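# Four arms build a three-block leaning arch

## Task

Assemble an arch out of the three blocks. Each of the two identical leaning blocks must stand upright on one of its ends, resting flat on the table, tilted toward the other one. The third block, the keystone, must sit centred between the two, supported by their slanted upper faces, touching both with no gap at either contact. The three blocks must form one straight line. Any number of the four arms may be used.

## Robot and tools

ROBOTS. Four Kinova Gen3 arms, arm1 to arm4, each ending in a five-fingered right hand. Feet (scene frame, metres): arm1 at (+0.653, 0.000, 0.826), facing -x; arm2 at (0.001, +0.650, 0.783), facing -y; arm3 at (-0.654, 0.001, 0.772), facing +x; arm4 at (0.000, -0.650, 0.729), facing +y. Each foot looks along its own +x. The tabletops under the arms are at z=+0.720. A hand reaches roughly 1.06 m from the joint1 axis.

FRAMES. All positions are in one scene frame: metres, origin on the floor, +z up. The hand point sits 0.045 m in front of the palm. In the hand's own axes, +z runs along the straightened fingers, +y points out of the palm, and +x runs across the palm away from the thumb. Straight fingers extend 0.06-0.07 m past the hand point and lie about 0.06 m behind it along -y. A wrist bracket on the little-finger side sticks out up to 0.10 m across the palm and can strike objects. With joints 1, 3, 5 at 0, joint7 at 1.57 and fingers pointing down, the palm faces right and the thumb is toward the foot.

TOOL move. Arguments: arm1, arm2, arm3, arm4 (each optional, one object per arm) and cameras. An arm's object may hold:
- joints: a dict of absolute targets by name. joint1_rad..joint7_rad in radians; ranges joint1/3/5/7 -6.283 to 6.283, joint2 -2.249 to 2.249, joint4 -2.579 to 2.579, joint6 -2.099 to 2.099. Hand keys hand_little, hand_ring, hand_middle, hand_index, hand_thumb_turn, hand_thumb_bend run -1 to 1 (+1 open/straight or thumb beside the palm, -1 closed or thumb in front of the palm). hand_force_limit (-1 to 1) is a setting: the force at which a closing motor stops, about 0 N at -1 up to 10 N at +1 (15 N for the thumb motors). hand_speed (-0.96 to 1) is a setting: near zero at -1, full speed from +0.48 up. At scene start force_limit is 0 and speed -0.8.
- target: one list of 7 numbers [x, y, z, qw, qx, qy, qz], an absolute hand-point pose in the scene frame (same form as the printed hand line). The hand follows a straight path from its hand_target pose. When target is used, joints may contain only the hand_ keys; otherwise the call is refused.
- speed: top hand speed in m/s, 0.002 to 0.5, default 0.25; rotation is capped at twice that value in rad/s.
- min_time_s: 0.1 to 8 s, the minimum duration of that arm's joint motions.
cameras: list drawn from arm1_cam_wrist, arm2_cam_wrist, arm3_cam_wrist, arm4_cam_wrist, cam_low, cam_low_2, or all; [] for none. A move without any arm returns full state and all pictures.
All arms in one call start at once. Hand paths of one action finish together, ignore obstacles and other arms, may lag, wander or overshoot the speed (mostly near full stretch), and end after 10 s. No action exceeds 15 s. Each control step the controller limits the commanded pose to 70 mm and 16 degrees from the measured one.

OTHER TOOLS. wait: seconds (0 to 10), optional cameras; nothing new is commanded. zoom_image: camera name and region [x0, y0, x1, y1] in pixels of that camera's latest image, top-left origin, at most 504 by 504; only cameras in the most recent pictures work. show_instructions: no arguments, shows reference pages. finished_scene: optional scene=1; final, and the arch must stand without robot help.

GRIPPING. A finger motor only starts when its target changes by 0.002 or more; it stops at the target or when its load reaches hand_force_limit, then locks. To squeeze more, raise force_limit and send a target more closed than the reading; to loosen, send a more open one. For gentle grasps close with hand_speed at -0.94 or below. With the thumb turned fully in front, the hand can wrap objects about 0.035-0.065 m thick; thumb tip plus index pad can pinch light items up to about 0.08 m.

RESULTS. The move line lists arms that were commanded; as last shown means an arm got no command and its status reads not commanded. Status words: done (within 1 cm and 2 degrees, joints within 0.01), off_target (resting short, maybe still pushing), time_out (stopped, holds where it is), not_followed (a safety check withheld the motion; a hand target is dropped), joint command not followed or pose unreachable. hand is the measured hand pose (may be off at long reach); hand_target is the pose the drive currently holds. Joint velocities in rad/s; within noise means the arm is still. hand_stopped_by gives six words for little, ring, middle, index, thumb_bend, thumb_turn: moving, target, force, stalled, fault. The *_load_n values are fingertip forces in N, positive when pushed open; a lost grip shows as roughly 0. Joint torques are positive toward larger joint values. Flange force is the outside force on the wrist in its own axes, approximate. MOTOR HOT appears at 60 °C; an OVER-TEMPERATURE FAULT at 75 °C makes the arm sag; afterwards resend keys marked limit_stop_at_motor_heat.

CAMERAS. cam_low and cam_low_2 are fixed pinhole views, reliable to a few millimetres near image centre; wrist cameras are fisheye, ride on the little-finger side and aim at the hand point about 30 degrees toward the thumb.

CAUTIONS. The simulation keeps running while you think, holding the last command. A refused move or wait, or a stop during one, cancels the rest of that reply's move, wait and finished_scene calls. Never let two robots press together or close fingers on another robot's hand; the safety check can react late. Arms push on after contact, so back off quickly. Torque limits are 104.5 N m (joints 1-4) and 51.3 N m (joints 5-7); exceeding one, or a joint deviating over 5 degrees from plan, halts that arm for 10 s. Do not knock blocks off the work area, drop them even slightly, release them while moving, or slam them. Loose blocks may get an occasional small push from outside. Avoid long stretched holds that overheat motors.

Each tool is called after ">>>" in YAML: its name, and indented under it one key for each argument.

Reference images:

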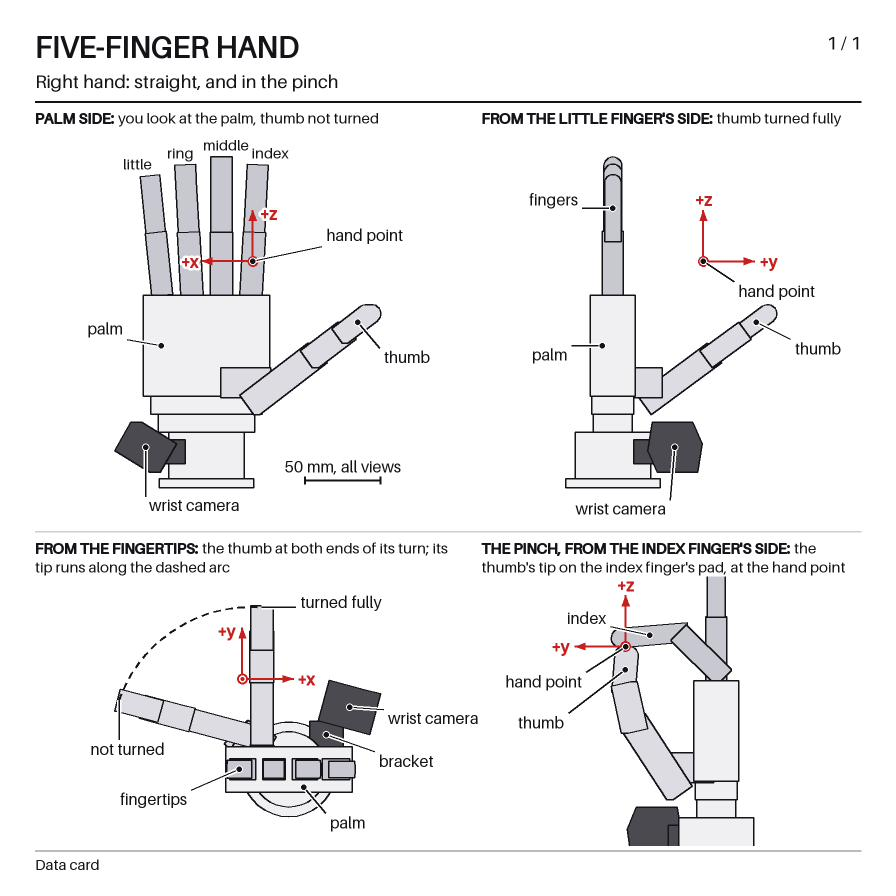

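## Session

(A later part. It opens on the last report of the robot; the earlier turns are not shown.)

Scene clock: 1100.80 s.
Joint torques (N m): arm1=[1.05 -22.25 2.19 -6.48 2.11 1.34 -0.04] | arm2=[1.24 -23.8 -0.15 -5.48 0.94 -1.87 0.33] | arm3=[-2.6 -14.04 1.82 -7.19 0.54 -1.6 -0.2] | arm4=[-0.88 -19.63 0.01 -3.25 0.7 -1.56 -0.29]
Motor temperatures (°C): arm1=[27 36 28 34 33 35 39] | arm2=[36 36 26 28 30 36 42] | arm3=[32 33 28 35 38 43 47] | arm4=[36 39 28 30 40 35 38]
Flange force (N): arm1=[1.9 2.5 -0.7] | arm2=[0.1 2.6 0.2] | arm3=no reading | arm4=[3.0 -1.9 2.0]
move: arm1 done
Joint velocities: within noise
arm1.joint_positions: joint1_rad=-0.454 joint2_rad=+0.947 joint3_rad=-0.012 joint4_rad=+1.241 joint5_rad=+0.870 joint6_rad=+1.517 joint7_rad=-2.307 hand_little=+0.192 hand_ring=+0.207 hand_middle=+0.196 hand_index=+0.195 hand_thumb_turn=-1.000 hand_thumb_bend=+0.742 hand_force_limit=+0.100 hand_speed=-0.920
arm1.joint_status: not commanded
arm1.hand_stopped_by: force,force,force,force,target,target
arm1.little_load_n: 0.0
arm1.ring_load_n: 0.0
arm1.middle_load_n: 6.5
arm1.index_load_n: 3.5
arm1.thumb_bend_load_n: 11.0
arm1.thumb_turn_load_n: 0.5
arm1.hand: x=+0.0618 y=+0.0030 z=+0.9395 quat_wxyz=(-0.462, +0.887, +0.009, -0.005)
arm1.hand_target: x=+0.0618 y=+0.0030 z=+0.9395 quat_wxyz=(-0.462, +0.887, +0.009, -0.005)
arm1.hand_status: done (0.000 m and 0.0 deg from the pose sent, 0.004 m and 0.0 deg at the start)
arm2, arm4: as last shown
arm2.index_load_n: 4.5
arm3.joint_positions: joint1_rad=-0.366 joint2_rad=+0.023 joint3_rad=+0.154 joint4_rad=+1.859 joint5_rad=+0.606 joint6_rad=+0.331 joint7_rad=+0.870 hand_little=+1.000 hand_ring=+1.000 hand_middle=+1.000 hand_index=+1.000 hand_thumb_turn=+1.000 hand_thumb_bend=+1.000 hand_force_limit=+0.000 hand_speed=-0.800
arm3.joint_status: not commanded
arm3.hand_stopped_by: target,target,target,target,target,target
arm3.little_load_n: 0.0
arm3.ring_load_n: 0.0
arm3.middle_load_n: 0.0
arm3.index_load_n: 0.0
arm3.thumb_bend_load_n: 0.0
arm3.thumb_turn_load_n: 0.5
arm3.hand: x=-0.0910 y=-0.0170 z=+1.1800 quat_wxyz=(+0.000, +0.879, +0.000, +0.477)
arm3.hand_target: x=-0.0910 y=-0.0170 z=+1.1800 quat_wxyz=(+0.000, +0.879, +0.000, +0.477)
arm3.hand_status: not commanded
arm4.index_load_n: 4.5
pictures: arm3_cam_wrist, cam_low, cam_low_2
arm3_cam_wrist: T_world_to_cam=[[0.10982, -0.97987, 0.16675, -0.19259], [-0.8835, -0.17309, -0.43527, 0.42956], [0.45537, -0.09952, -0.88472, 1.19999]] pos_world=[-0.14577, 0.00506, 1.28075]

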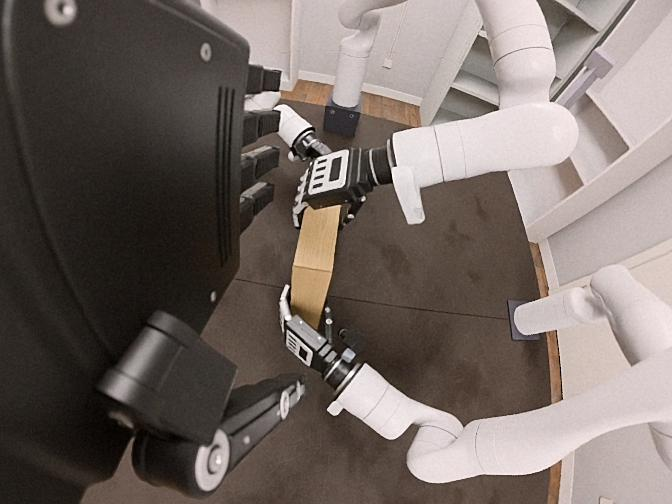

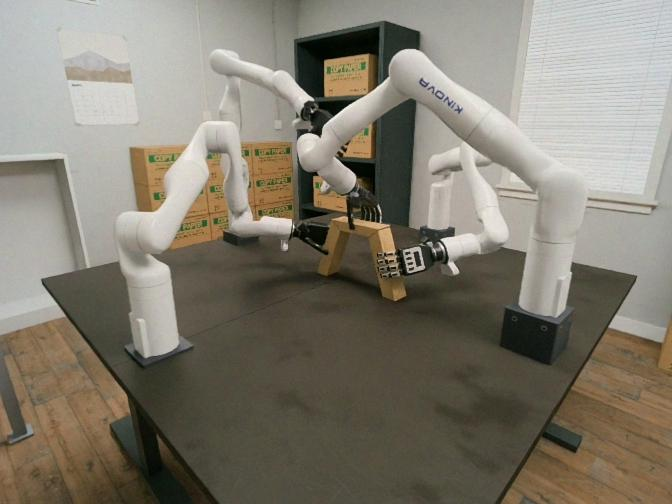

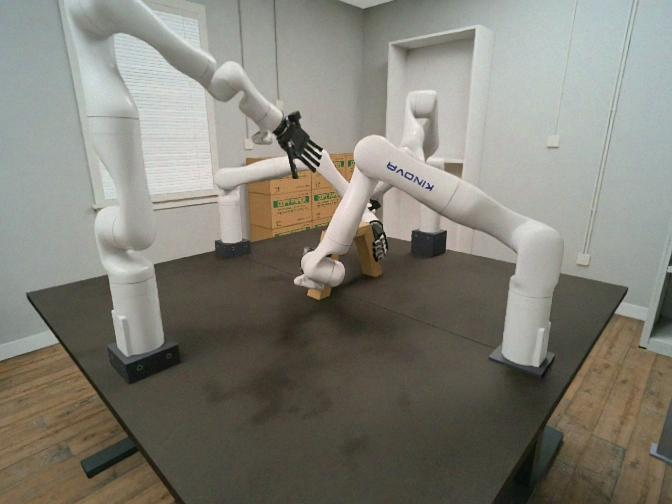

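>>> move:
  arm1: {"target": [0.0616, 0.003, 0.9378, 0.4617, -0.8869, -0.00929, 0.00484], "speed": 0.01}
  cameras: ["cam_low"]

>>> zoom_image:
  camera: "cam_low"
  region: [325, 210, 395, 250]

Scene clock: 1110.33 s.
Joint torques (N m): arm1=[1.05 -22.33 2.19 -6.49 2.08 1.34 -0.04] | arm2=[1.24 -23.8 -0.11 -5.54 0.94 -1.94 0.34] | arm3=[-2.58 -14.09 1.81 -7.18 0.53 -1.6 -0.22] | arm4=[-0.87 -19.61 -0.06 -3.25 0.72 -1.56 -0.29]
Motor temperatures (°C): arm1=[27 37 28 34 33 35 39] | arm2=[36 36 26 28 30 36 42] | arm3=[32 33 28 35 38 43 47] | arm4=[36 39 28 30 40 35 38]
Flange force (N): arm1=[1.9 2.6 -0.6] | arm2=[0.3 2.8 0.2] | arm3=no reading | arm4=[3.0 -1.9 2.0]
move: arm1 done
Joint velocities: within noise
arm1.joint_positions: joint1_rad=-0.454 joint2_rad=+0.950 joint3_rad=-0.012 joint4_rad=+1.241 joint5_rad=+0.870 joint6_rad=+1.515 joint7_rad=-2.309 hand_little=+0.192 hand_ring=+0.207 hand_middle=+0.196 hand_index=+0.195 hand_thumb_turn=-1.000 hand_thumb_bend=+0.742 hand_force_limit=+0.100 hand_speed=-0.920
arm1.joint_status: not commanded
arm1.hand_stopped_by: force,force,force,force,target,target
arm1.little_load_n: 0.0
arm1.ring_load_n: 0.0
arm1.middle_load_n: 6.5
arm1.index_load_n: 3.5
arm1.thumb_bend_load_n: 11.0
arm1.thumb_turn_load_n: 0.5
arm1.hand: x=+0.0616 y=+0.0030 z=+0.9378 quat_wxyz=(-0.462, +0.887, +0.009, -0.005)
arm1.hand_target: x=+0.0616 y=+0.0030 z=+0.9378 quat_wxyz=(-0.462, +0.887, +0.009, -0.005)
arm1.hand_status: done (0.000 m and 0.0 deg from the pose sent, 0.002 m and 0.0 deg at the start)
arm2, arm4: as last shown
arm3.joint_positions: joint1_rad=-0.366 joint2_rad=+0.023 joint3_rad=+0.154 joint4_rad=+1.859 joint5_rad=+0.606 joint6_rad=+0.331 joint7_rad=+0.870 hand_little=+1.000 hand_ring=+1.000 hand_middle=+1.000 hand_index=+1.000 hand_thumb_turn=+1.000 hand_thumb_bend=+1.000 hand_force_limit=+0.000 hand_speed=-0.800
arm3.joint_status: not commanded
arm3.hand_stopped_by: target,target,target,target,target,target
arm3.little_load_n: 0.0
arm3.ring_load_n: 0.0
arm3.middle_load_n: 0.0
arm3.index_load_n: 0.0
arm3.thumb_bend_load_n: 0.0
arm3.thumb_turn_load_n: 0.0
arm3.hand: x=-0.0910 y=-0.0170 z=+1.1800 quat_wxyz=(+0.000, +0.879, +0.000, +0.477)
arm3.hand_target: x=-0.0910 y=-0.0170 z=+1.1800 quat_wxyz=(+0.000, +0.879, +0.000, +0.477)
arm3.hand_status: not commanded

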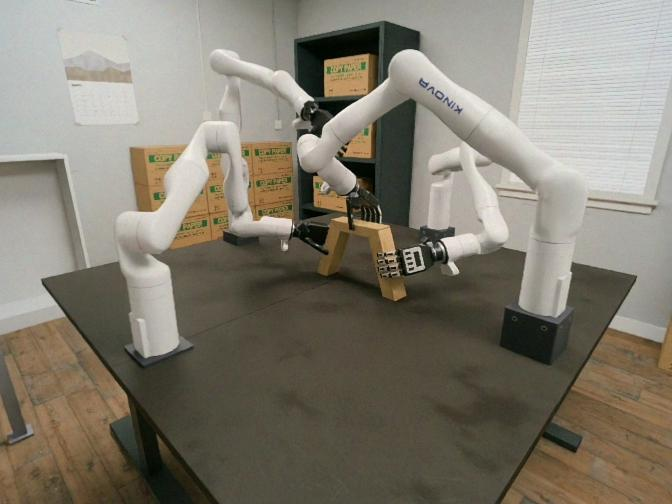

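Scaled by 7.200.

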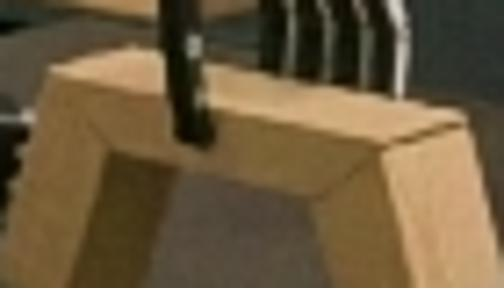

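>>> move:
  arm1: {"target": [0.0621, 0.003, 0.9368, 0.4617, -0.8869, -0.00929, 0.00484], "speed": 0.01}
  cameras: ["cam_low","arm3_cam_wrist"]

>>> zoom_image:
  camera: "cam_low"
  region: [325, 210, 395, 250]

>>> zoom_image:
  camera: "arm3_cam_wrist"
  region: [285, 255, 345, 285]

Scene clock: 1115.60 s.
Joint torques (N m): arm1=[1.08 -22.29 2.14 -6.44 2.12 1.37 -0.05] | arm2=[1.26 -23.8 -0.14 -5.51 0.93 -1.88 0.32] | arm3=[-2.54 -14.09 1.82 -7.19 0.53 -1.59 -0.16] | arm4=[-0.88 -19.6 -0.03 -3.25 0.72 -1.54 -0.28]
Motor temperatures (°C): arm1=[27 37 28 34 33 35 39] | arm2=[36 36 26 28 30 36 42] | arm3=[32 33 28 35 38 43 47] | arm4=[36 39 28 30 40 35 38]
Flange force (N): arm1=[1.8 2.6 -0.7] | arm2=[0.2 2.7 0.1] | arm3=no reading | arm4=[3.0 -1.9 2.0]
move: arm1 done
Joint velocities: within noise
arm1.joint_positions: joint1_rad=-0.455 joint2_rad=+0.951 joint3_rad=-0.012 joint4_rad=+1.244 joint5_rad=+0.870 joint6_rad=+1.513 joint7_rad=-2.312 hand_little=+0.192 hand_ring=+0.207 hand_middle=+0.196 hand_index=+0.195 hand_thumb_turn=-1.000 hand_thumb_bend=+0.742 hand_force_limit=+0.100 hand_speed=-0.920
arm1.joint_status: not commanded
arm1.hand_stopped_by: force,force,force,force,target,target
arm1.little_load_n: 0.0
arm1.ring_load_n: 0.0
arm1.middle_load_n: 6.5
arm1.index_load_n: 3.5
arm1.thumb_bend_load_n: 11.0
arm1.thumb_turn_load_n: 0.5
arm1.hand: x=+0.0621 y=+0.0030 z=+0.9368 quat_wxyz=(-0.462, +0.887, +0.009, -0.005)
arm1.hand_target: x=+0.0621 y=+0.0030 z=+0.9368 quat_wxyz=(-0.462, +0.887, +0.009, -0.005)
arm1.hand_status: done (0.000 m and 0.0 deg from the pose sent, 0.001 m and 0.0 deg at the start)
arm2.joint_positions: joint1_rad=-0.857 joint2_rad=+1.382 joint3_rad=-0.013 joint4_rad=+1.070 joint5_rad=-1.586 joint6_rad=-1.334 joint7_rad=+1.994 hand_little=+0.177 hand_ring=+0.192 hand_middle=+0.181 hand_index=+0.173 hand_thumb_turn=-1.000 hand_thumb_bend=+0.744 hand_force_limit=+0.100 hand_speed=-0.920
arm2.joint_status: not commanded
arm2.hand_stopped_by: force,force,force,force,target,target
arm2.little_load_n: 0.0
arm2.ring_load_n: 0.0
arm2.middle_load_n: 5.5
arm2.index_load_n: 5.0
arm2.thumb_bend_load_n: 8.5
arm2.thumb_turn_load_n: 0.0
arm2.hand: x=+0.2184 y=-0.0072 z=+0.7995 quat_wxyz=(+0.514, +0.255, -0.730, +0.372)
arm2.hand_target: x=+0.2184 y=-0.0072 z=+0.7995 quat_wxyz=(+0.514, +0.255, -0.730, +0.372)
arm2.hand_status: not commanded
arm3.joint_positions: joint1_rad=-0.366 joint2_rad=+0.023 joint3_rad=+0.154 joint4_rad=+1.859 joint5_rad=+0.606 joint6_rad=+0.331 joint7_rad=+0.870 hand_little=+1.000 hand_ring=+1.000 hand_middle=+1.000 hand_index=+1.000 hand_thumb_turn=+1.000 hand_thumb_bend=+1.000 hand_force_limit=+0.000 hand_speed=-0.800
arm3.joint_status: not commanded
arm3.hand_stopped_by: target,target,target,target,target,target
arm3.little_load_n: 0.0
arm3.ring_load_n: 0.0
arm3.middle_load_n: 0.0
arm3.index_load_n: 0.0
arm3.thumb_bend_load_n: 0.0
arm3.thumb_turn_load_n: 0.0
arm3.hand: x=-0.0910 y=-0.0170 z=+1.1800 quat_wxyz=(+0.000, +0.879, +0.000, +0.477)
arm3.hand_target: x=-0.0910 y=-0.0170 z=+1.1800 quat_wxyz=(+0.000, +0.879, +0.000, +0.477)
arm3.hand_status: not commanded
arm4.joint_positions: joint1_rad=-0.577 joint2_rad=+1.079 joint3_rad=-0.013 joint4_rad=+1.641 joint5_rad=-1.282 joint6_rad=-1.254 joint7_rad=+1.683 hand_little=+0.192 hand_ring=+0.208 hand_middle=+0.203 hand_index=+0.203 hand_thumb_turn=-1.000 hand_thumb_bend=+0.742 hand_force_limit=+0.100 hand_speed=-0.920
arm4.joint_status: not commanded
arm4.hand_stopped_by: force,force,force,force,target,target
arm4.little_load_n: 0.0
arm4.ring_load_n: 0.0
arm4.middle_load_n: 4.5
arm4.index_load_n: 4.5
arm4.thumb_bend_load_n: 8.5
arm4.thumb_turn_load_n: 0.0
arm4.hand: x=-0.0584 y=+0.0072 z=+0.8080 quat_wxyz=(-0.380, +0.726, +0.267, +0.507)
arm4.hand_target: x=-0.0584 y=+0.0072 z=+0.8080 quat_wxyz=(-0.380, +0.726, +0.267, +0.507)
arm4.hand_status: not commanded
pictures: arm3_cam_wrist, cam_low
arm3_cam_wrist: T_world_to_cam=[[0.10982, -0.97987, 0.16675, -0.19259], [-0.8835, -0.17309, -0.43527, 0.42956], [0.45537, -0.09952, -0.88472, 1.19999]] pos_world=[-0.14577, 0.00506, 1.28075]

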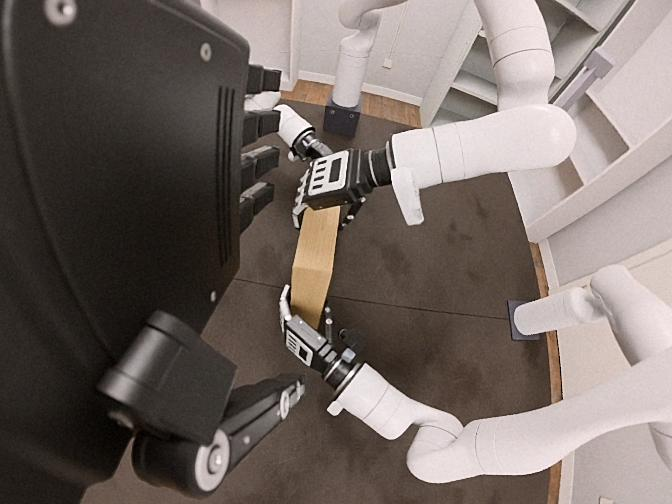

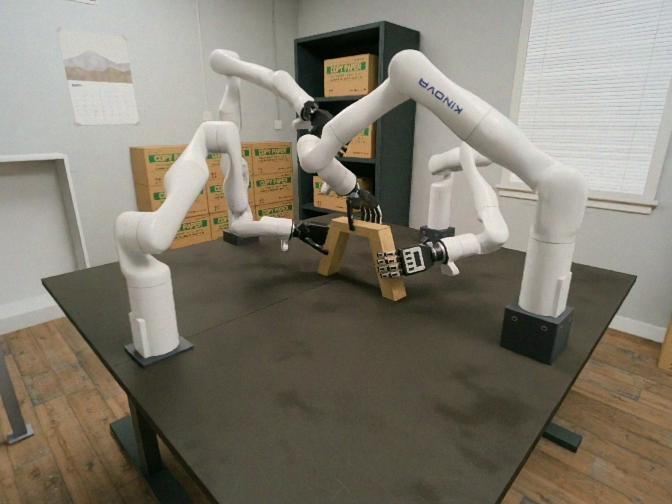

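Scaled by 7.200.

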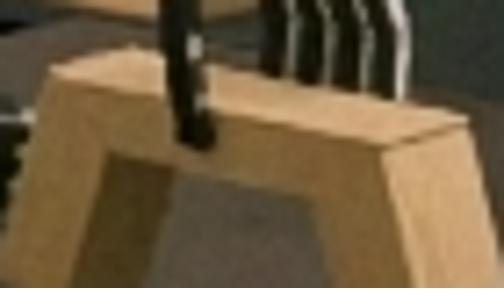

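Scaled by 8.400 from the camera's image (finer frame: 960x720).

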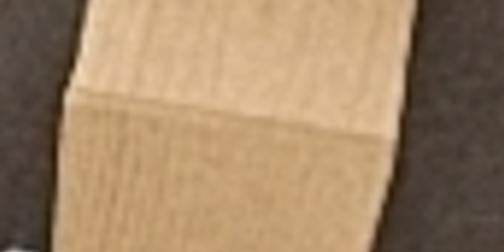

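>>> move:
  arm1: {"target": [0.0622, 0.0037, 0.9363, 0.4617, -0.8870, -0.00658, 0.00343], "speed": 0.01}
  cameras: ["cam_low","arm3_cam_wrist"]

>>> zoom_image:
  camera: "cam_low"
  region: [325, 210, 395, 250]

>>> zoom_image:
  camera: "arm3_cam_wrist"
  region: [285, 255, 345, 285]

Scene clock: 1125.03 s.
Joint torques (N m): arm1=[1.09 -22.34 2.17 -6.54 2.1 1.37 -0.05] | arm2=[1.25 -23.78 -0.17 -5.5 0.93 -1.91 0.33] | arm3=[-2.58 -14.02 1.82 -7.21 0.53 -1.6 -0.19] | arm4=[-0.9 -19.61 -0.02 -3.26 0.72 -1.53 -0.3]
Motor temperatures (°C): arm1=[27 37 28 34 33 35 39] | arm2=[36 36 26 28 30 36 42] | arm3=[32 33 28 35 38 43 47] | arm4=[36 39 28 30 40 35 38]
Flange force (N): arm1=[2.2 2.5 -0.5] | arm2=[0.2 2.7 0.2] | arm3=no reading | arm4=[3.0 -1.9 2.0]
move: arm1 done
Joint velocities: within noise
arm1.joint_positions: joint1_rad=-0.453 joint2_rad=+0.953 joint3_rad=-0.012 joint4_rad=+1.240 joint5_rad=+0.867 joint6_rad=+1.517 joint7_rad=-2.313 hand_little=+0.192 hand_ring=+0.207 hand_middle=+0.196 hand_index=+0.195 hand_thumb_turn=-1.000 hand_thumb_bend=+0.742 hand_force_limit=+0.100 hand_speed=-0.920
arm1.joint_status: not commanded
arm1.hand_stopped_by: force,force,force,force,target,target
arm1.little_load_n: 0.0
arm1.ring_load_n: 0.0
arm1.middle_load_n: 6.5
arm1.index_load_n: 3.5
arm1.thumb_bend_load_n: 11.0
arm1.thumb_turn_load_n: 0.5
arm1.hand: x=+0.0622 y=+0.0037 z=+0.9363 quat_wxyz=(-0.462, +0.887, +0.007, -0.003)
arm1.hand_target: x=+0.0622 y=+0.0037 z=+0.9363 quat_wxyz=(-0.462, +0.887, +0.007, -0.003)
arm1.hand_status: done (0.000 m and 0.0 deg from the pose sent, 0.001 m and 0.4 deg at the start)
arm2, arm4: as last shown
arm2.little_load_n: 0.5
arm2.index_load_n: 4.5
arm2.thumb_bend_load_n: 8.0
arm3.joint_positions: joint1_rad=-0.366 joint2_rad=+0.023 joint3_rad=+0.154 joint4_rad=+1.859 joint5_rad=+0.606 joint6_rad=+0.331 joint7_rad=+0.870 hand_little=+1.000 hand_ring=+1.000 hand_middle=+1.000 hand_index=+1.000 hand_thumb_turn=+1.000 hand_thumb_bend=+1.000 hand_force_limit=+0.000 hand_speed=-0.800
arm3.joint_status: not commanded
arm3.hand_stopped_by: target,target,target,target,target,target
arm3.little_load_n: 0.0
arm3.ring_load_n: 0.0
arm3.middle_load_n: 0.0
arm3.index_load_n: 0.0
arm3.thumb_bend_load_n: 0.0
arm3.thumb_turn_load_n: 0.0
arm3.hand: x=-0.0910 y=-0.0170 z=+1.1800 quat_wxyz=(+0.000, +0.879, +0.000, +0.477)
arm3.hand_target: x=-0.0910 y=-0.0170 z=+1.1800 quat_wxyz=(+0.000, +0.879, +0.000, +0.477)
arm3.hand_status: not commanded
arm4.middle_load_n: 4.0
arm4.thumb_bend_load_n: 9.0
arm4.thumb_turn_load_n: -0.5
pictures: arm3_cam_wrist, cam_low
arm3_cam_wrist: T_world_to_cam=[[0.10982, -0.97987, 0.16675, -0.19259], [-0.8835, -0.17309, -0.43527, 0.42956], [0.45537, -0.09952, -0.88472, 1.19999]] pos_world=[-0.14577, 0.00506, 1.28075]

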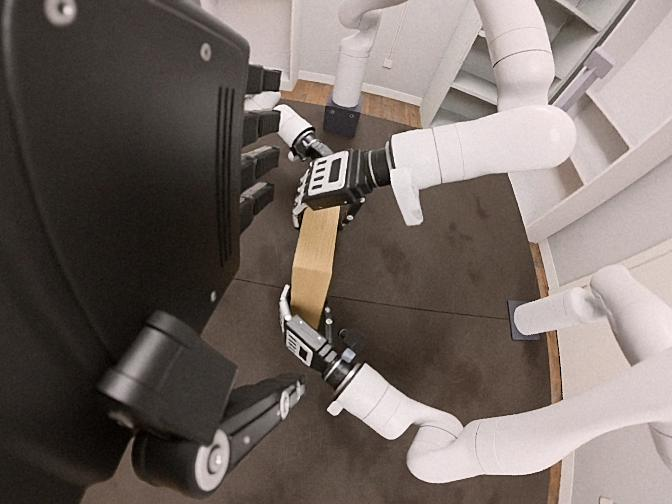

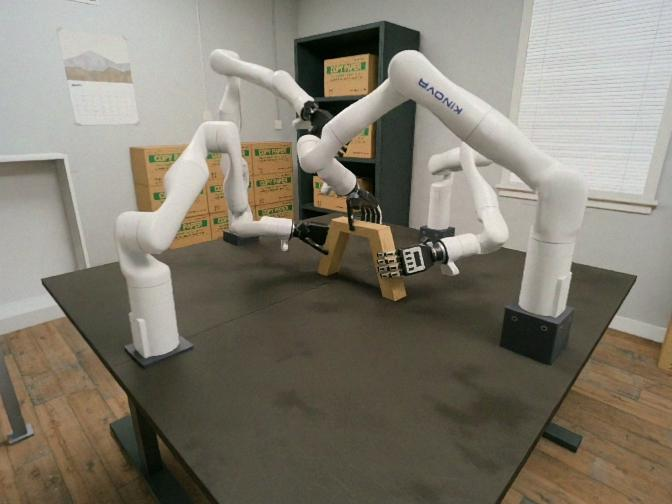

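Scaled by 7.200.

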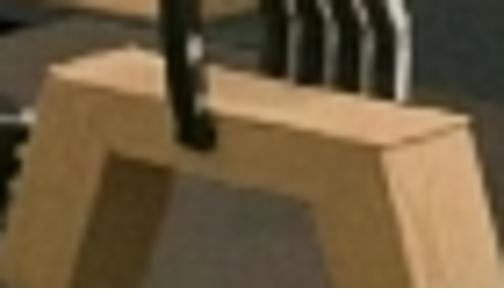

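Scaled by 8.400 from the camera's image (finer frame: 960x720).

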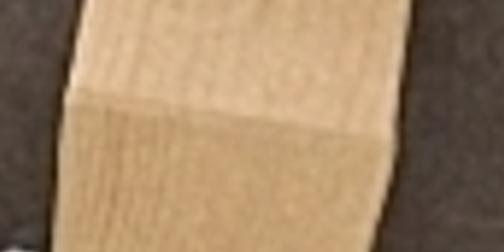

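>>> move:
  arm1: {"target": [0.0624, 0.0037, 0.9356, 0.4617, -0.8870, -0.00658, 0.00343], "speed": 0.01}

>>> move:
  arm1: {"target": [0.0624, 0.0037, 0.9349, 0.4617, -0.8870, -0.00658, 0.00343], "speed": 0.01}
  cameras: ["cam_low", "arm3_cam_wrist"]

>>> zoom_image:
  camera: "cam_low"
  region: [325, 210, 395, 250]

>>> zoom_image:
  camera: "arm3_cam_wrist"
  region: [285, 255, 345, 285]

Scene clock: 1130.67 s.
Joint torques (N m): arm1=[1.46 -19.98 1.73 -5.21 1.4 1.07 0.05] | arm2=[2.18 -23.72 0.38 -5.11 0.77 -2.3 0.41] | arm3=[-2.59 -14.07 1.86 -7.21 0.51 -1.56 -0.18] | arm4=[-0.34 -19.44 0.33 -3.11 0.61 -1.6 -0.26]
Motor temperatures (°C): arm1=[27 37 28 34 33 35 39] | arm2=[36 36 26 28 30 36 42] | arm3=[32 33 28 35 38 43 47] | arm4=[36 39 28 30 40 35 38]
Flange force (N): arm1=[0.8 -0.4 -3.7] | arm2=[-0.9 1.3 -0.3] | arm3=no reading | arm4=[2.9 -2.4 1.3]
move: arm1 done
Joint velocities: within noise
arm1.joint_positions: joint1_rad=-0.453 joint2_rad=+0.954 joint3_rad=-0.012 joint4_rad=+1.241 joint5_rad=+0.867 joint6_rad=+1.516 joint7_rad=-2.314 hand_little=+0.192 hand_ring=+0.207 hand_middle=+0.196 hand_index=+0.195 hand_thumb_turn=-1.000 hand_thumb_bend=+0.742 hand_force_limit=+0.100 hand_speed=-0.920
arm1.joint_status: not commanded
arm1.hand_stopped_by: force,force,force,force,target,target
arm1.little_load_n: 0.0
arm1.ring_load_n: 0.0
arm1.middle_load_n: 6.5
arm1.index_load_n: 3.5
arm1.thumb_bend_load_n: 10.5
arm1.thumb_turn_load_n: 0.5
arm1.hand: x=+0.0624 y=+0.0037 z=+0.9356 quat_wxyz=(-0.462, +0.887, +0.007, -0.003)
arm1.hand_target: x=+0.0624 y=+0.0037 z=+0.9356 quat_wxyz=(-0.462, +0.887, +0.007, -0.003)
arm1.hand_status: done (0.000 m and 0.0 deg from the pose sent, 0.001 m and 0.0 deg at the start)
arm2, arm4: as last shown
arm2.little_load_n: 0.0
arm2.index_load_n: 5.0
arm2.thumb_bend_load_n: 8.5
arm3.joint_positions: joint1_rad=-0.366 joint2_rad=+0.023 joint3_rad=+0.154 joint4_rad=+1.859 joint5_rad=+0.606 joint6_rad=+0.331 joint7_rad=+0.870 hand_little=+1.000 hand_ring=+1.000 hand_middle=+1.000 hand_index=+1.000 hand_thumb_turn=+1.000 hand_thumb_bend=+1.000 hand_force_limit=+0.000 hand_speed=-0.800
arm3.joint_status: not commanded
arm3.hand_stopped_by: target,target,target,target,target,target
arm3.little_load_n: 0.0
arm3.ring_load_n: 0.0
arm3.middle_load_n: 0.0
arm3.index_load_n: 0.0
arm3.thumb_bend_load_n: 0.0
arm3.thumb_turn_load_n: 0.0
arm3.hand: x=-0.0910 y=-0.0170 z=+1.1800 quat_wxyz=(+0.000, +0.879, +0.000, +0.477)
arm3.hand_target: x=-0.0910 y=-0.0170 z=+1.1800 quat_wxyz=(+0.000, +0.879, +0.000, +0.477)
arm3.hand_status: not commanded
arm4.index_load_n: 4.0
arm4.thumb_bend_load_n: 8.5
arm4.thumb_turn_load_n: 0.0
pictures: none

Scene clock: 1131.63 s.
Joint torques (N m): arm1=[1.41 -17.86 0.94 -4.59 0.71 0.45 0.12] | arm2=[2.61 -23.68 0.59 -4.95 0.65 -2.54 0.41] | arm3=[-2.57 -14.12 1.79 -7.17 0.53 -1.62 -0.17] | arm4=[-0.03 -19.33 0.52 -2.96 0.49 -1.65 -0.27]
Motor temperatures (°C): arm1=[27 37 28 34 33 35 39] | arm2=[36 36 26 28 30 36 42] | arm3=[32 33 28 35 38 43 47] | arm4=[36 39 28 30 40 35 38]
Flange force (N): arm1=[1.2 -3.8 -5.8] | arm2=[-1.2 0.7 -0.5] | arm3=no reading | arm4=[2.8 -3.0 1.1]
move: arm1 done
Joint velocities: within noise
arm1.joint_positions: joint1_rad=-0.453 joint2_rad=+0.955 joint3_rad=-0.012 joint4_rad=+1.241 joint5_rad=+0.867 joint6_rad=+1.515 joint7_rad=-2.315 hand_little=+0.192 hand_ring=+0.207 hand_middle=+0.196 hand_index=+0.195 hand_thumb_turn=-1.000 hand_thumb_bend=+0.742 hand_force_limit=+0.100 hand_speed=-0.920
arm1.joint_status: not commanded
arm1.hand_stopped_by: force,force,force,force,target,target
arm1.little_load_n: 0.0
arm1.ring_load_n: 0.0
arm1.middle_load_n: 7.0
arm1.index_load_n: 4.0
arm1.thumb_bend_load_n: 10.0
arm1.thumb_turn_load_n: 0.0
arm1.hand: x=+0.0624 y=+0.0037 z=+0.9349 quat_wxyz=(-0.462, +0.887, +0.007, -0.003)
arm1.hand_target: x=+0.0624 y=+0.0037 z=+0.9349 quat_wxyz=(-0.462, +0.887, +0.007, -0.003)
arm1.hand_status: done (0.000 m and 0.0 deg from the pose sent, 0.001 m and 0.0 deg at the start)
arm2, arm4: as last shown
arm2.thumb_bend_load_n: 8.0
arm3.joint_positions: joint1_rad=-0.366 joint2_rad=+0.023 joint3_rad=+0.154 joint4_rad=+1.859 joint5_rad=+0.606 joint6_rad=+0.331 joint7_rad=+0.870 hand_little=+1.000 hand_ring=+1.000 hand_middle=+1.000 hand_index=+1.000 hand_thumb_turn=+1.000 hand_thumb_bend=+1.000 hand_force_limit=+0.000 hand_speed=-0.800
arm3.joint_status: not commanded
arm3.hand_stopped_by: target,target,target,target,target,target
arm3.little_load_n: 0.0
arm3.ring_load_n: 0.0
arm3.middle_load_n: 0.0
arm3.index_load_n: 0.0
arm3.thumb_bend_load_n: 0.0
arm3.thumb_turn_load_n: 0.0
arm3.hand: x=-0.0910 y=-0.0170 z=+1.1800 quat_wxyz=(+0.000, +0.879, +0.000, +0.477)
arm3.hand_target: x=-0.0910 y=-0.0170 z=+1.1800 quat_wxyz=(+0.000, +0.879, +0.000, +0.477)
arm3.hand_status: not commanded
pictures: arm3_cam_wrist, cam_low
arm3_cam_wrist: T_world_to_cam=[[0.10982, -0.97987, 0.16675, -0.19259], [-0.8835, -0.17309, -0.43527, 0.42956], [0.45537, -0.09952, -0.88472, 1.19999]] pos_world=[-0.14577, 0.00506, 1.28075]

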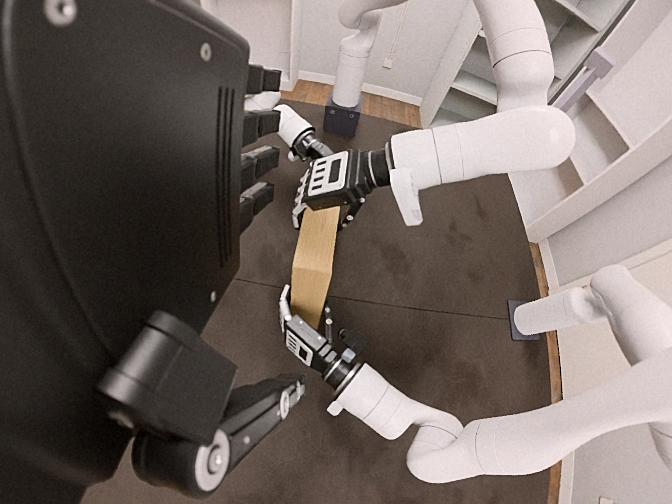

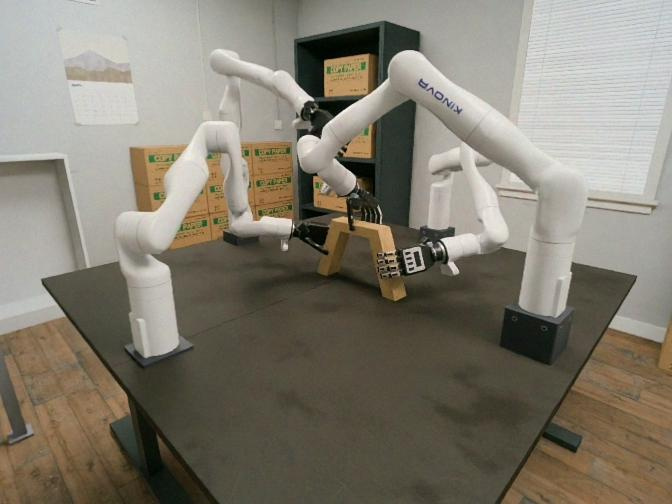

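Scaled by 7.200.

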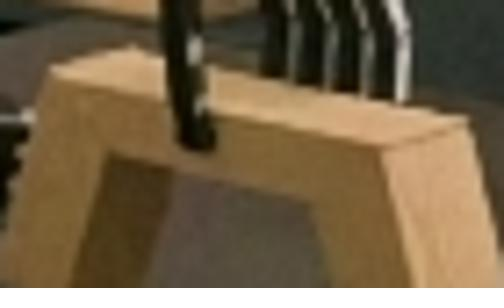

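Scaled by 8.400 from the camera's image (finer frame: 960x720).

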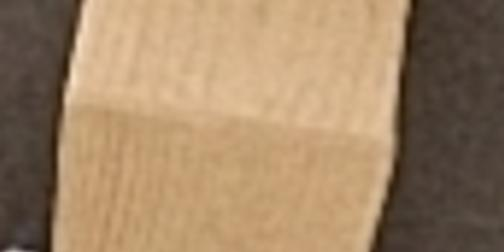

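>>> move:
  arm1: {"joints": {"hand_index": 0.24, "hand_middle": 0.24, "hand_ring": 0.25, "hand_little": 0.24, "hand_thumb_bend": 0.77}}

>>> move:
  arm1: {"joints": {"hand_index": 0.32, "hand_middle": 0.32, "hand_ring": 0.32, "hand_little": 0.32, "hand_thumb_bend": 0.82}}
  cameras: ["cam_low", "arm3_cam_wrist"]

>>> zoom_image:
  camera: "cam_low"
  region: [325, 210, 395, 250]

>>> zoom_image:
  camera: "arm3_cam_wrist"
  region: [285, 255, 345, 285]

Scene clock: 1139.83 s.
Joint torques (N m): arm1=[1.08 -21.13 1.73 -6.02 1.69 1.01 -0.05] | arm2=[2.22 -23.83 0.42 -5.18 0.79 -2.43 0.41] | arm3=[-2.6 -14.03 1.83 -7.22 0.54 -1.58 -0.19] | arm4=[-0.81 -19.6 0.04 -3.07 0.6 -1.63 -0.28]
Motor temperatures (°C): arm1=[27 36 28 34 33 35 39] | arm2=[36 36 26 28 30 36 42] | arm3=[32 33 28 35 38 43 47] | arm4=[36 39 28 30 40 35 38]
Flange force (N): arm1=[1.7 0.6 -2.0] | arm2=[-0.9 1.5 -0.3] | arm3=no reading | arm4=[2.8 -2.4 2.4]
move: arm1 done
Joint velocities: within noise
arm1.joint_positions: joint1_rad=-0.453 joint2_rad=+0.955 joint3_rad=-0.012 joint4_rad=+1.241 joint5_rad=+0.867 joint6_rad=+1.515 joint7_rad=-2.315 hand_little=+0.240 hand_ring=+0.250 hand_middle=+0.240 hand_index=+0.240 hand_thumb_turn=-1.000 hand_thumb_bend=+0.770 hand_force_limit=+0.100 hand_speed=-0.920
arm1.joint_status: all done
arm1.hand_stopped_by: target,target,target,target,target,target
arm1.little_load_n: 0.0
arm1.ring_load_n: 0.0
arm1.middle_load_n: 0.0
arm1.index_load_n: 0.0
arm1.thumb_bend_load_n: 0.0
arm1.thumb_turn_load_n: 0.0
arm1.hand: x=+0.0624 y=+0.0037 z=+0.9349 quat_wxyz=(-0.462, +0.887, +0.007, -0.003)
arm1.hand_target: x=+0.0624 y=+0.0037 z=+0.9349 quat_wxyz=(-0.462, +0.887, +0.007, -0.003)
arm1.hand_status: not commanded
arm2, arm4: as last shown
arm3.joint_positions: joint1_rad=-0.366 joint2_rad=+0.023 joint3_rad=+0.154 joint4_rad=+1.859 joint5_rad=+0.606 joint6_rad=+0.331 joint7_rad=+0.870 hand_little=+1.000 hand_ring=+1.000 hand_middle=+1.000 hand_index=+1.000 hand_thumb_turn=+1.000 hand_thumb_bend=+1.000 hand_force_limit=+0.000 hand_speed=-0.800
arm3.joint_status: not commanded
arm3.hand_stopped_by: target,target,target,target,target,target
arm3.little_load_n: 0.0
arm3.ring_load_n: 0.0
arm3.middle_load_n: 0.0
arm3.index_load_n: 0.5
arm3.thumb_bend_load_n: 0.0
arm3.thumb_turn_load_n: 0.0
arm3.hand: x=-0.0910 y=-0.0170 z=+1.1800 quat_wxyz=(+0.000, +0.879, +0.000, +0.477)
arm3.hand_target: x=-0.0910 y=-0.0170 z=+1.1800 quat_wxyz=(+0.000, +0.879, +0.000, +0.477)
arm3.hand_status: not commanded
arm4.middle_load_n: 4.5
arm4.index_load_n: 4.5
arm4.thumb_bend_load_n: 8.0
pictures: none

Scene clock: 1140.73 s.
Joint torques (N m): arm1=[1.08 -21.12 1.71 -5.98 1.7 1.01 0] | arm2=[2.27 -23.81 0.46 -5.12 0.77 -2.37 0.39] | arm3=[-2.6 -14.05 1.8 -7.14 0.52 -1.63 -0.22] | arm4=[-0.81 -19.62 0.02 -3.09 0.61 -1.64 -0.28]
Motor temperatures (°C): arm1=[27 36 28 34 33 35 39] | arm2=[36 36 26 28 30 36 42] | arm3=[32 33 28 35 38 43 47] | arm4=[36 39 28 30 40 35 38]
Flange force (N): arm1=[1.7 0.7 -2.1] | arm2=[-1.0 1.2 -0.3] | arm3=no reading | arm4=[2.8 -2.4 2.4]
move: arm1 done
Joint velocities: within noise
arm1.joint_positions: joint1_rad=-0.453 joint2_rad=+0.955 joint3_rad=-0.012 joint4_rad=+1.241 joint5_rad=+0.867 joint6_rad=+1.515 joint7_rad=-2.315 hand_little=+0.320 hand_ring=+0.320 hand_middle=+0.320 hand_index=+0.320 hand_thumb_turn=-1.000 hand_thumb_bend=+0.820 hand_force_limit=+0.100 hand_speed=-0.920
arm1.joint_status: all done
arm1.hand_stopped_by: target,target,target,target,target,target
arm1.little_load_n: 0.0
arm1.ring_load_n: 0.0
arm1.middle_load_n: 0.0
arm1.index_load_n: 0.0
arm1.thumb_bend_load_n: 0.0
arm1.thumb_turn_load_n: 0.0
arm1.hand: x=+0.0624 y=+0.0037 z=+0.9349 quat_wxyz=(-0.462, +0.887, +0.007, -0.003)
arm1.hand_target: x=+0.0624 y=+0.0037 z=+0.9349 quat_wxyz=(-0.462, +0.887, +0.007, -0.003)
arm1.hand_status: not commanded
arm2, arm4: as last shown
arm2.little_load_n: 0.5
arm3.joint_positions: joint1_rad=-0.366 joint2_rad=+0.023 joint3_rad=+0.154 joint4_rad=+1.859 joint5_rad=+0.606 joint6_rad=+0.331 joint7_rad=+0.870 hand_little=+1.000 hand_ring=+1.000 hand_middle=+1.000 hand_index=+1.000 hand_thumb_turn=+1.000 hand_thumb_bend=+1.000 hand_force_limit=+0.000 hand_speed=-0.800
arm3.joint_status: not commanded
arm3.hand_stopped_by: target,target,target,target,target,target
arm3.little_load_n: 0.0
arm3.ring_load_n: 0.0
arm3.middle_load_n: 0.0
arm3.index_load_n: 0.0
arm3.thumb_bend_load_n: 0.0
arm3.thumb_turn_load_n: 0.0
arm3.hand: x=-0.0910 y=-0.0170 z=+1.1800 quat_wxyz=(+0.000, +0.879, +0.000, +0.477)
arm3.hand_target: x=-0.0910 y=-0.0170 z=+1.1800 quat_wxyz=(+0.000, +0.879, +0.000, +0.477)
arm3.hand_status: not commanded
arm4.thumb_bend_load_n: 8.5
pictures: arm3_cam_wrist, cam_low
arm3_cam_wrist: T_world_to_cam=[[0.10982, -0.97987, 0.16675, -0.19259], [-0.8835, -0.17309, -0.43527, 0.42956], [0.45537, -0.09952, -0.88472, 1.19999]] pos_world=[-0.14577, 0.00506, 1.28075]

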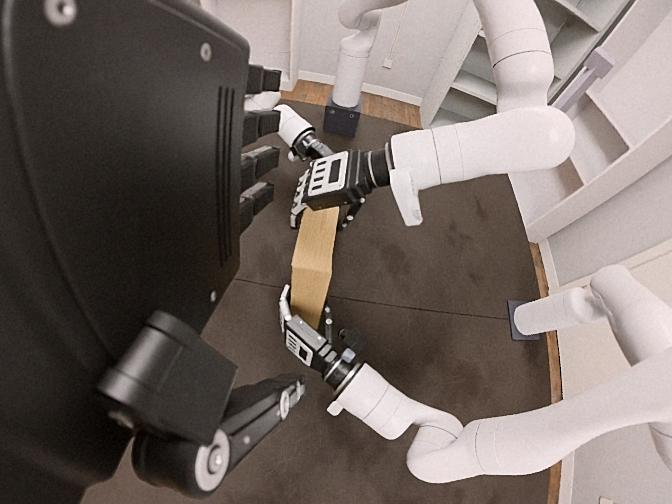

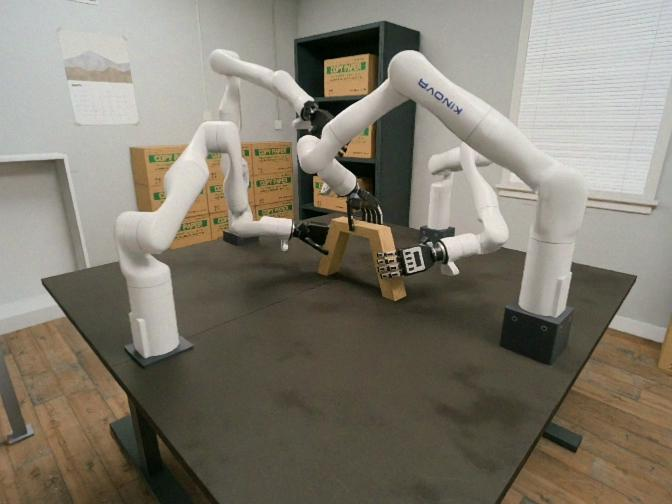

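Scaled by 7.200.

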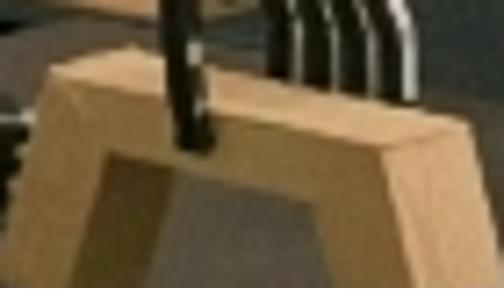

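Scaled by 8.400 from the camera's image (finer frame: 960x720).

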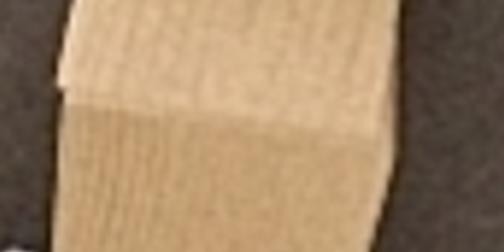

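>>> move:
  arm1: {"joints": {"hand_index": 0.215, "hand_middle": 0.215, "hand_force_limit": -0.6, "hand_speed": -0.94}}
  cameras: ["cam_low", "arm3_cam_wrist"]

>>> zoom_image:
  camera: "cam_low"
  region: [325, 210, 395, 250]

>>> zoom_image:
  camera: "arm3_cam_wrist"
  region: [285, 255, 345, 285]

Scene clock: 1157.97 s.
Joint torques (N m): arm1=[1.06 -21.12 1.74 -6.06 1.66 0.99 -0.04] | arm2=[2.45 -23.69 0.54 -5.09 0.76 -2.35 0.38] | arm3=[-2.6 -14.08 1.85 -7.17 0.48 -1.6 -0.19] | arm4=[-0.59 -19.54 0.13 -3.16 0.63 -1.6 -0.29]
Motor temperatures (°C): arm1=[27 37 28 34 33 35 39] | arm2=[36 36 26 28 30 36 42] | arm3=[32 33 28 35 38 42 47] | arm4=[36 39 28 30 40 35 38]
Flange force (N): arm1=[1.9 0.6 -2.0] | arm2=[-0.9 1.1 -0.7] | arm3=no reading | arm4=[2.9 -2.3 1.8]
move: arm1 done
Joint velocities: within noise
arm1.joint_positions: joint1_rad=-0.453 joint2_rad=+0.955 joint3_rad=-0.012 joint4_rad=+1.241 joint5_rad=+0.867 joint6_rad=+1.515 joint7_rad=-2.315 hand_little=+0.320 hand_ring=+0.320 hand_middle=+0.216 hand_index=+0.216 hand_thumb_turn=-1.000 hand_thumb_bend=+0.820 hand_force_limit=-0.600 hand_speed=-0.940
arm1.joint_status: all done
arm1.hand_stopped_by: target,target,target,target,target,target
arm1.little_load_n: 0.0
arm1.ring_load_n: 0.0
arm1.middle_load_n: 0.0
arm1.index_load_n: 0.0
arm1.thumb_bend_load_n: 0.0
arm1.thumb_turn_load_n: 0.0
arm1.hand: x=+0.0624 y=+0.0037 z=+0.9349 quat_wxyz=(-0.462, +0.887, +0.007, -0.003)
arm1.hand_target: x=+0.0624 y=+0.0037 z=+0.9349 quat_wxyz=(-0.462, +0.887, +0.007, -0.003)
arm1.hand_status: not commanded
arm2, arm4: as last shown
arm2.little_load_n: 0.0
arm2.middle_load_n: 5.0
arm3.joint_positions: joint1_rad=-0.366 joint2_rad=+0.023 joint3_rad=+0.154 joint4_rad=+1.859 joint5_rad=+0.606 joint6_rad=+0.331 joint7_rad=+0.870 hand_little=+1.000 hand_ring=+1.000 hand_middle=+1.000 hand_index=+1.000 hand_thumb_turn=+1.000 hand_thumb_bend=+1.000 hand_force_limit=+0.000 hand_speed=-0.800
arm3.joint_status: not commanded
arm3.hand_stopped_by: target,target,target,target,target,target
arm3.little_load_n: -0.5
arm3.ring_load_n: 0.0
arm3.middle_load_n: 0.0
arm3.index_load_n: 0.0
arm3.thumb_bend_load_n: 0.0
arm3.thumb_turn_load_n: 0.0
arm3.hand: x=-0.0910 y=-0.0170 z=+1.1800 quat_wxyz=(+0.000, +0.879, +0.000, +0.477)
arm3.hand_target: x=-0.0910 y=-0.0170 z=+1.1800 quat_wxyz=(+0.000, +0.879, +0.000, +0.477)
arm3.hand_status: not commanded
pictures: arm3_cam_wrist, cam_low
arm3_cam_wrist: T_world_to_cam=[[0.10982, -0.97987, 0.16675, -0.19259], [-0.8835, -0.17309, -0.43527, 0.42956], [0.45537, -0.09952, -0.88472, 1.19999]] pos_world=[-0.14577, 0.00506, 1.28075]

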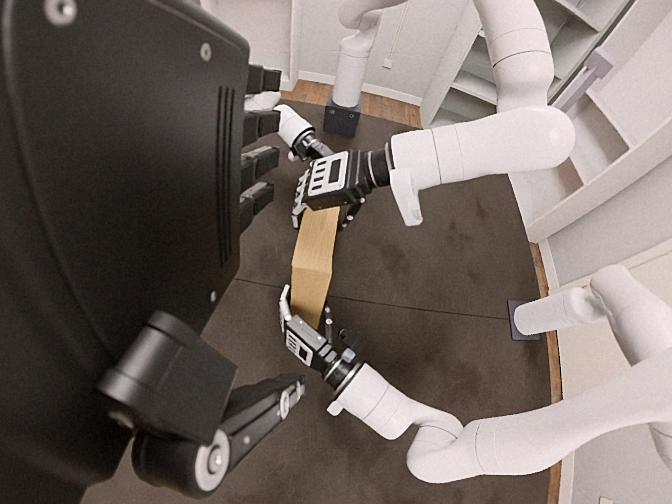

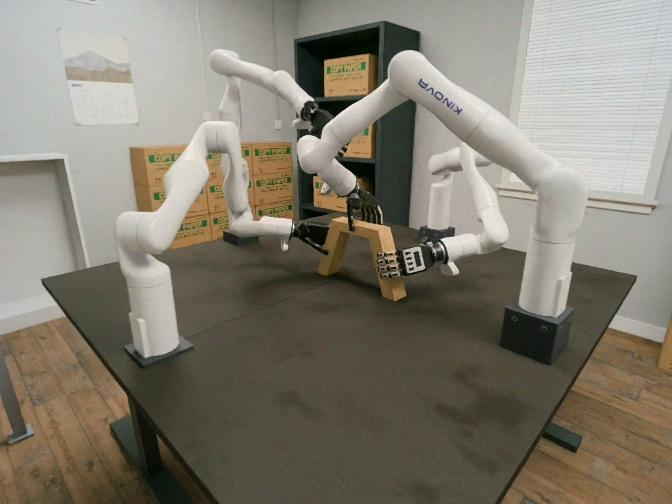

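Scaled by 7.200.

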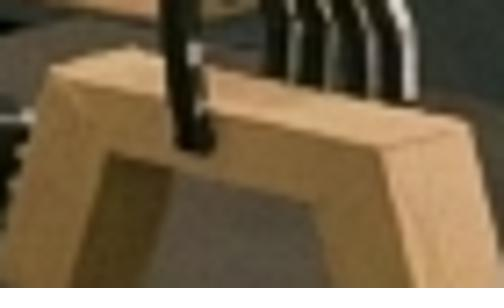

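Scaled by 8.400 from the camera's image (finer frame: 960x720).

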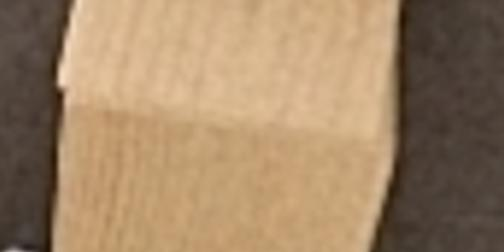

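>>> move:
  arm1: {"joints": {"hand_index": 0.202, "hand_middle": 0.202}}
  cameras: ["cam_low", "arm3_cam_wrist"]

>>> zoom_image:
  camera: "cam_low"
  region: [325, 210, 395, 250]

>>> zoom_image:
  camera: "arm3_cam_wrist"
  region: [285, 255, 345, 285]

Scene clock: 1161.73 s.
Joint torques (N m): arm1=[0.82 -21.35 1.58 -6.11 1.62 1.02 -0.03] | arm2=[2.32 -23.77 0.52 -5.12 0.81 -2.34 0.39] | arm3=[-2.55 -14.06 1.8 -7.22 0.52 -1.58 -0.21] | arm4=[-0.47 -19.55 0.25 -3.28 0.75 -1.56 -0.29]
Motor temperatures (°C): arm1=[27 37 28 34 33 35 39] | arm2=[36 36 26 28 30 36 42] | arm3=[32 33 28 35 38 42 47] | arm4=[36 39 28 30 40 35 38]
Flange force (N): arm1=[1.6 0.7 -1.4] | arm2=[-1.0 1.2 -0.5] | arm3=no reading | arm4=[2.9 -2.2 1.2]
move: arm1 done
Joint velocities: within noise
arm1.joint_positions: joint1_rad=-0.453 joint2_rad=+0.955 joint3_rad=-0.012 joint4_rad=+1.241 joint5_rad=+0.867 joint6_rad=+1.515 joint7_rad=-2.315 hand_little=+0.320 hand_ring=+0.320 hand_middle=+0.202 hand_index=+0.202 hand_thumb_turn=-1.000 hand_thumb_bend=+0.820 hand_force_limit=-0.600 hand_speed=-0.940
arm1.joint_status: all done
arm1.hand_stopped_by: target,target,target,target,target,target
arm1.little_load_n: 0.0
arm1.ring_load_n: 0.0
arm1.middle_load_n: -0.5
arm1.index_load_n: 0.5
arm1.thumb_bend_load_n: 0.0
arm1.thumb_turn_load_n: 0.0
arm1.hand: x=+0.0624 y=+0.0037 z=+0.9349 quat_wxyz=(-0.462, +0.887, +0.007, -0.003)
arm1.hand_target: x=+0.0624 y=+0.0037 z=+0.9349 quat_wxyz=(-0.462, +0.887, +0.007, -0.003)
arm1.hand_status: not commanded
arm2, arm4: as last shown
arm2.middle_load_n: 5.5
arm3.joint_positions: joint1_rad=-0.366 joint2_rad=+0.023 joint3_rad=+0.154 joint4_rad=+1.859 joint5_rad=+0.606 joint6_rad=+0.331 joint7_rad=+0.870 hand_little=+1.000 hand_ring=+1.000 hand_middle=+1.000 hand_index=+1.000 hand_thumb_turn=+1.000 hand_thumb_bend=+1.000 hand_force_limit=+0.000 hand_speed=-0.800
arm3.joint_status: not commanded
arm3.hand_stopped_by: target,target,target,target,target,target
arm3.little_load_n: 0.0
arm3.ring_load_n: 0.0
arm3.middle_load_n: 0.0
arm3.index_load_n: 0.0
arm3.thumb_bend_load_n: 0.0
arm3.thumb_turn_load_n: 0.0
arm3.hand: x=-0.0910 y=-0.0170 z=+1.1800 quat_wxyz=(+0.000, +0.879, +0.000, +0.477)
arm3.hand_target: x=-0.0910 y=-0.0170 z=+1.1800 quat_wxyz=(+0.000, +0.879, +0.000, +0.477)
arm3.hand_status: not commanded
arm4.joint_positions: joint1_rad=-0.577 joint2_rad=+1.079 joint3_rad=-0.013 joint4_rad=+1.641 joint5_rad=-1.282 joint6_rad=-1.254 joint7_rad=+1.683 hand_little=+0.192 hand_ring=+0.208 hand_middle=+0.203 hand_index=+0.203 hand_thumb_turn=-1.000 hand_thumb_bend=+0.743 hand_force_limit=+0.100 hand_speed=-0.920
arm4.middle_load_n: 4.0
arm4.index_load_n: 4.0
arm4.thumb_bend_load_n: 9.0
pictures: arm3_cam_wrist, cam_low
arm3_cam_wrist: T_world_to_cam=[[0.10982, -0.97987, 0.16675, -0.19259], [-0.8835, -0.17309, -0.43527, 0.42956], [0.45537, -0.09952, -0.88472, 1.19999]] pos_world=[-0.14577, 0.00506, 1.28075]

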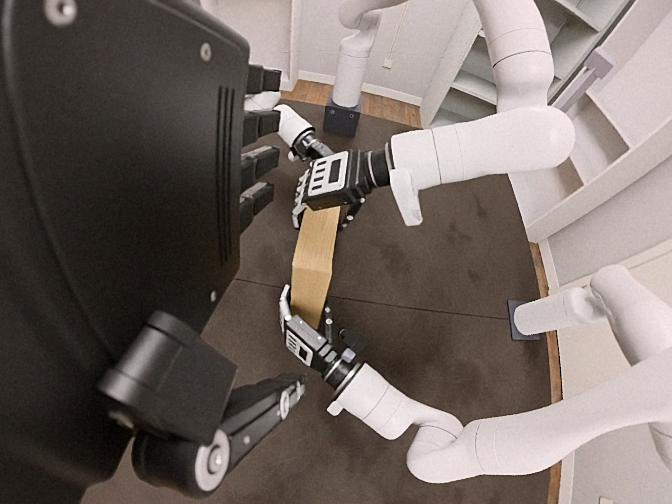

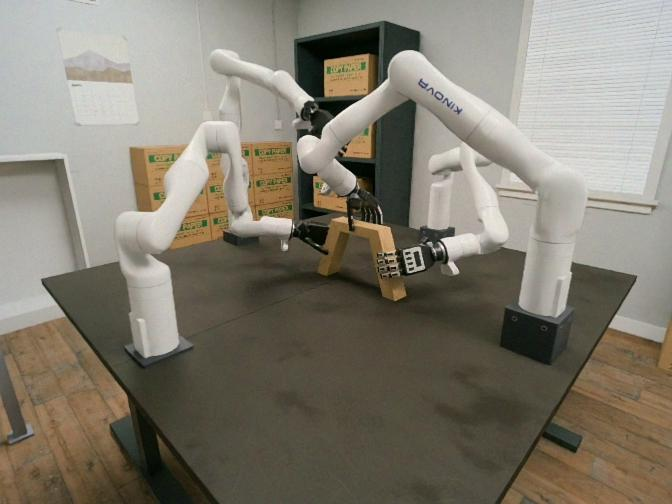

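Scaled by 7.200.

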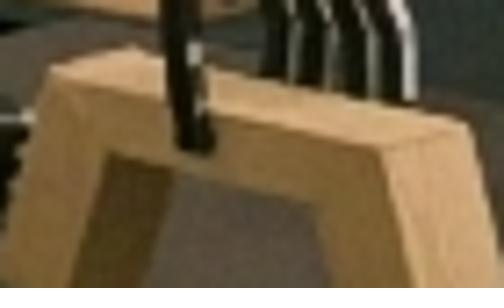

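Scaled by 8.400 from the camera's image (finer frame: 960x720).

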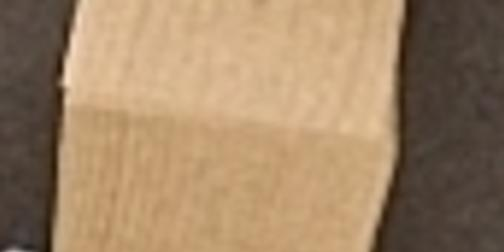

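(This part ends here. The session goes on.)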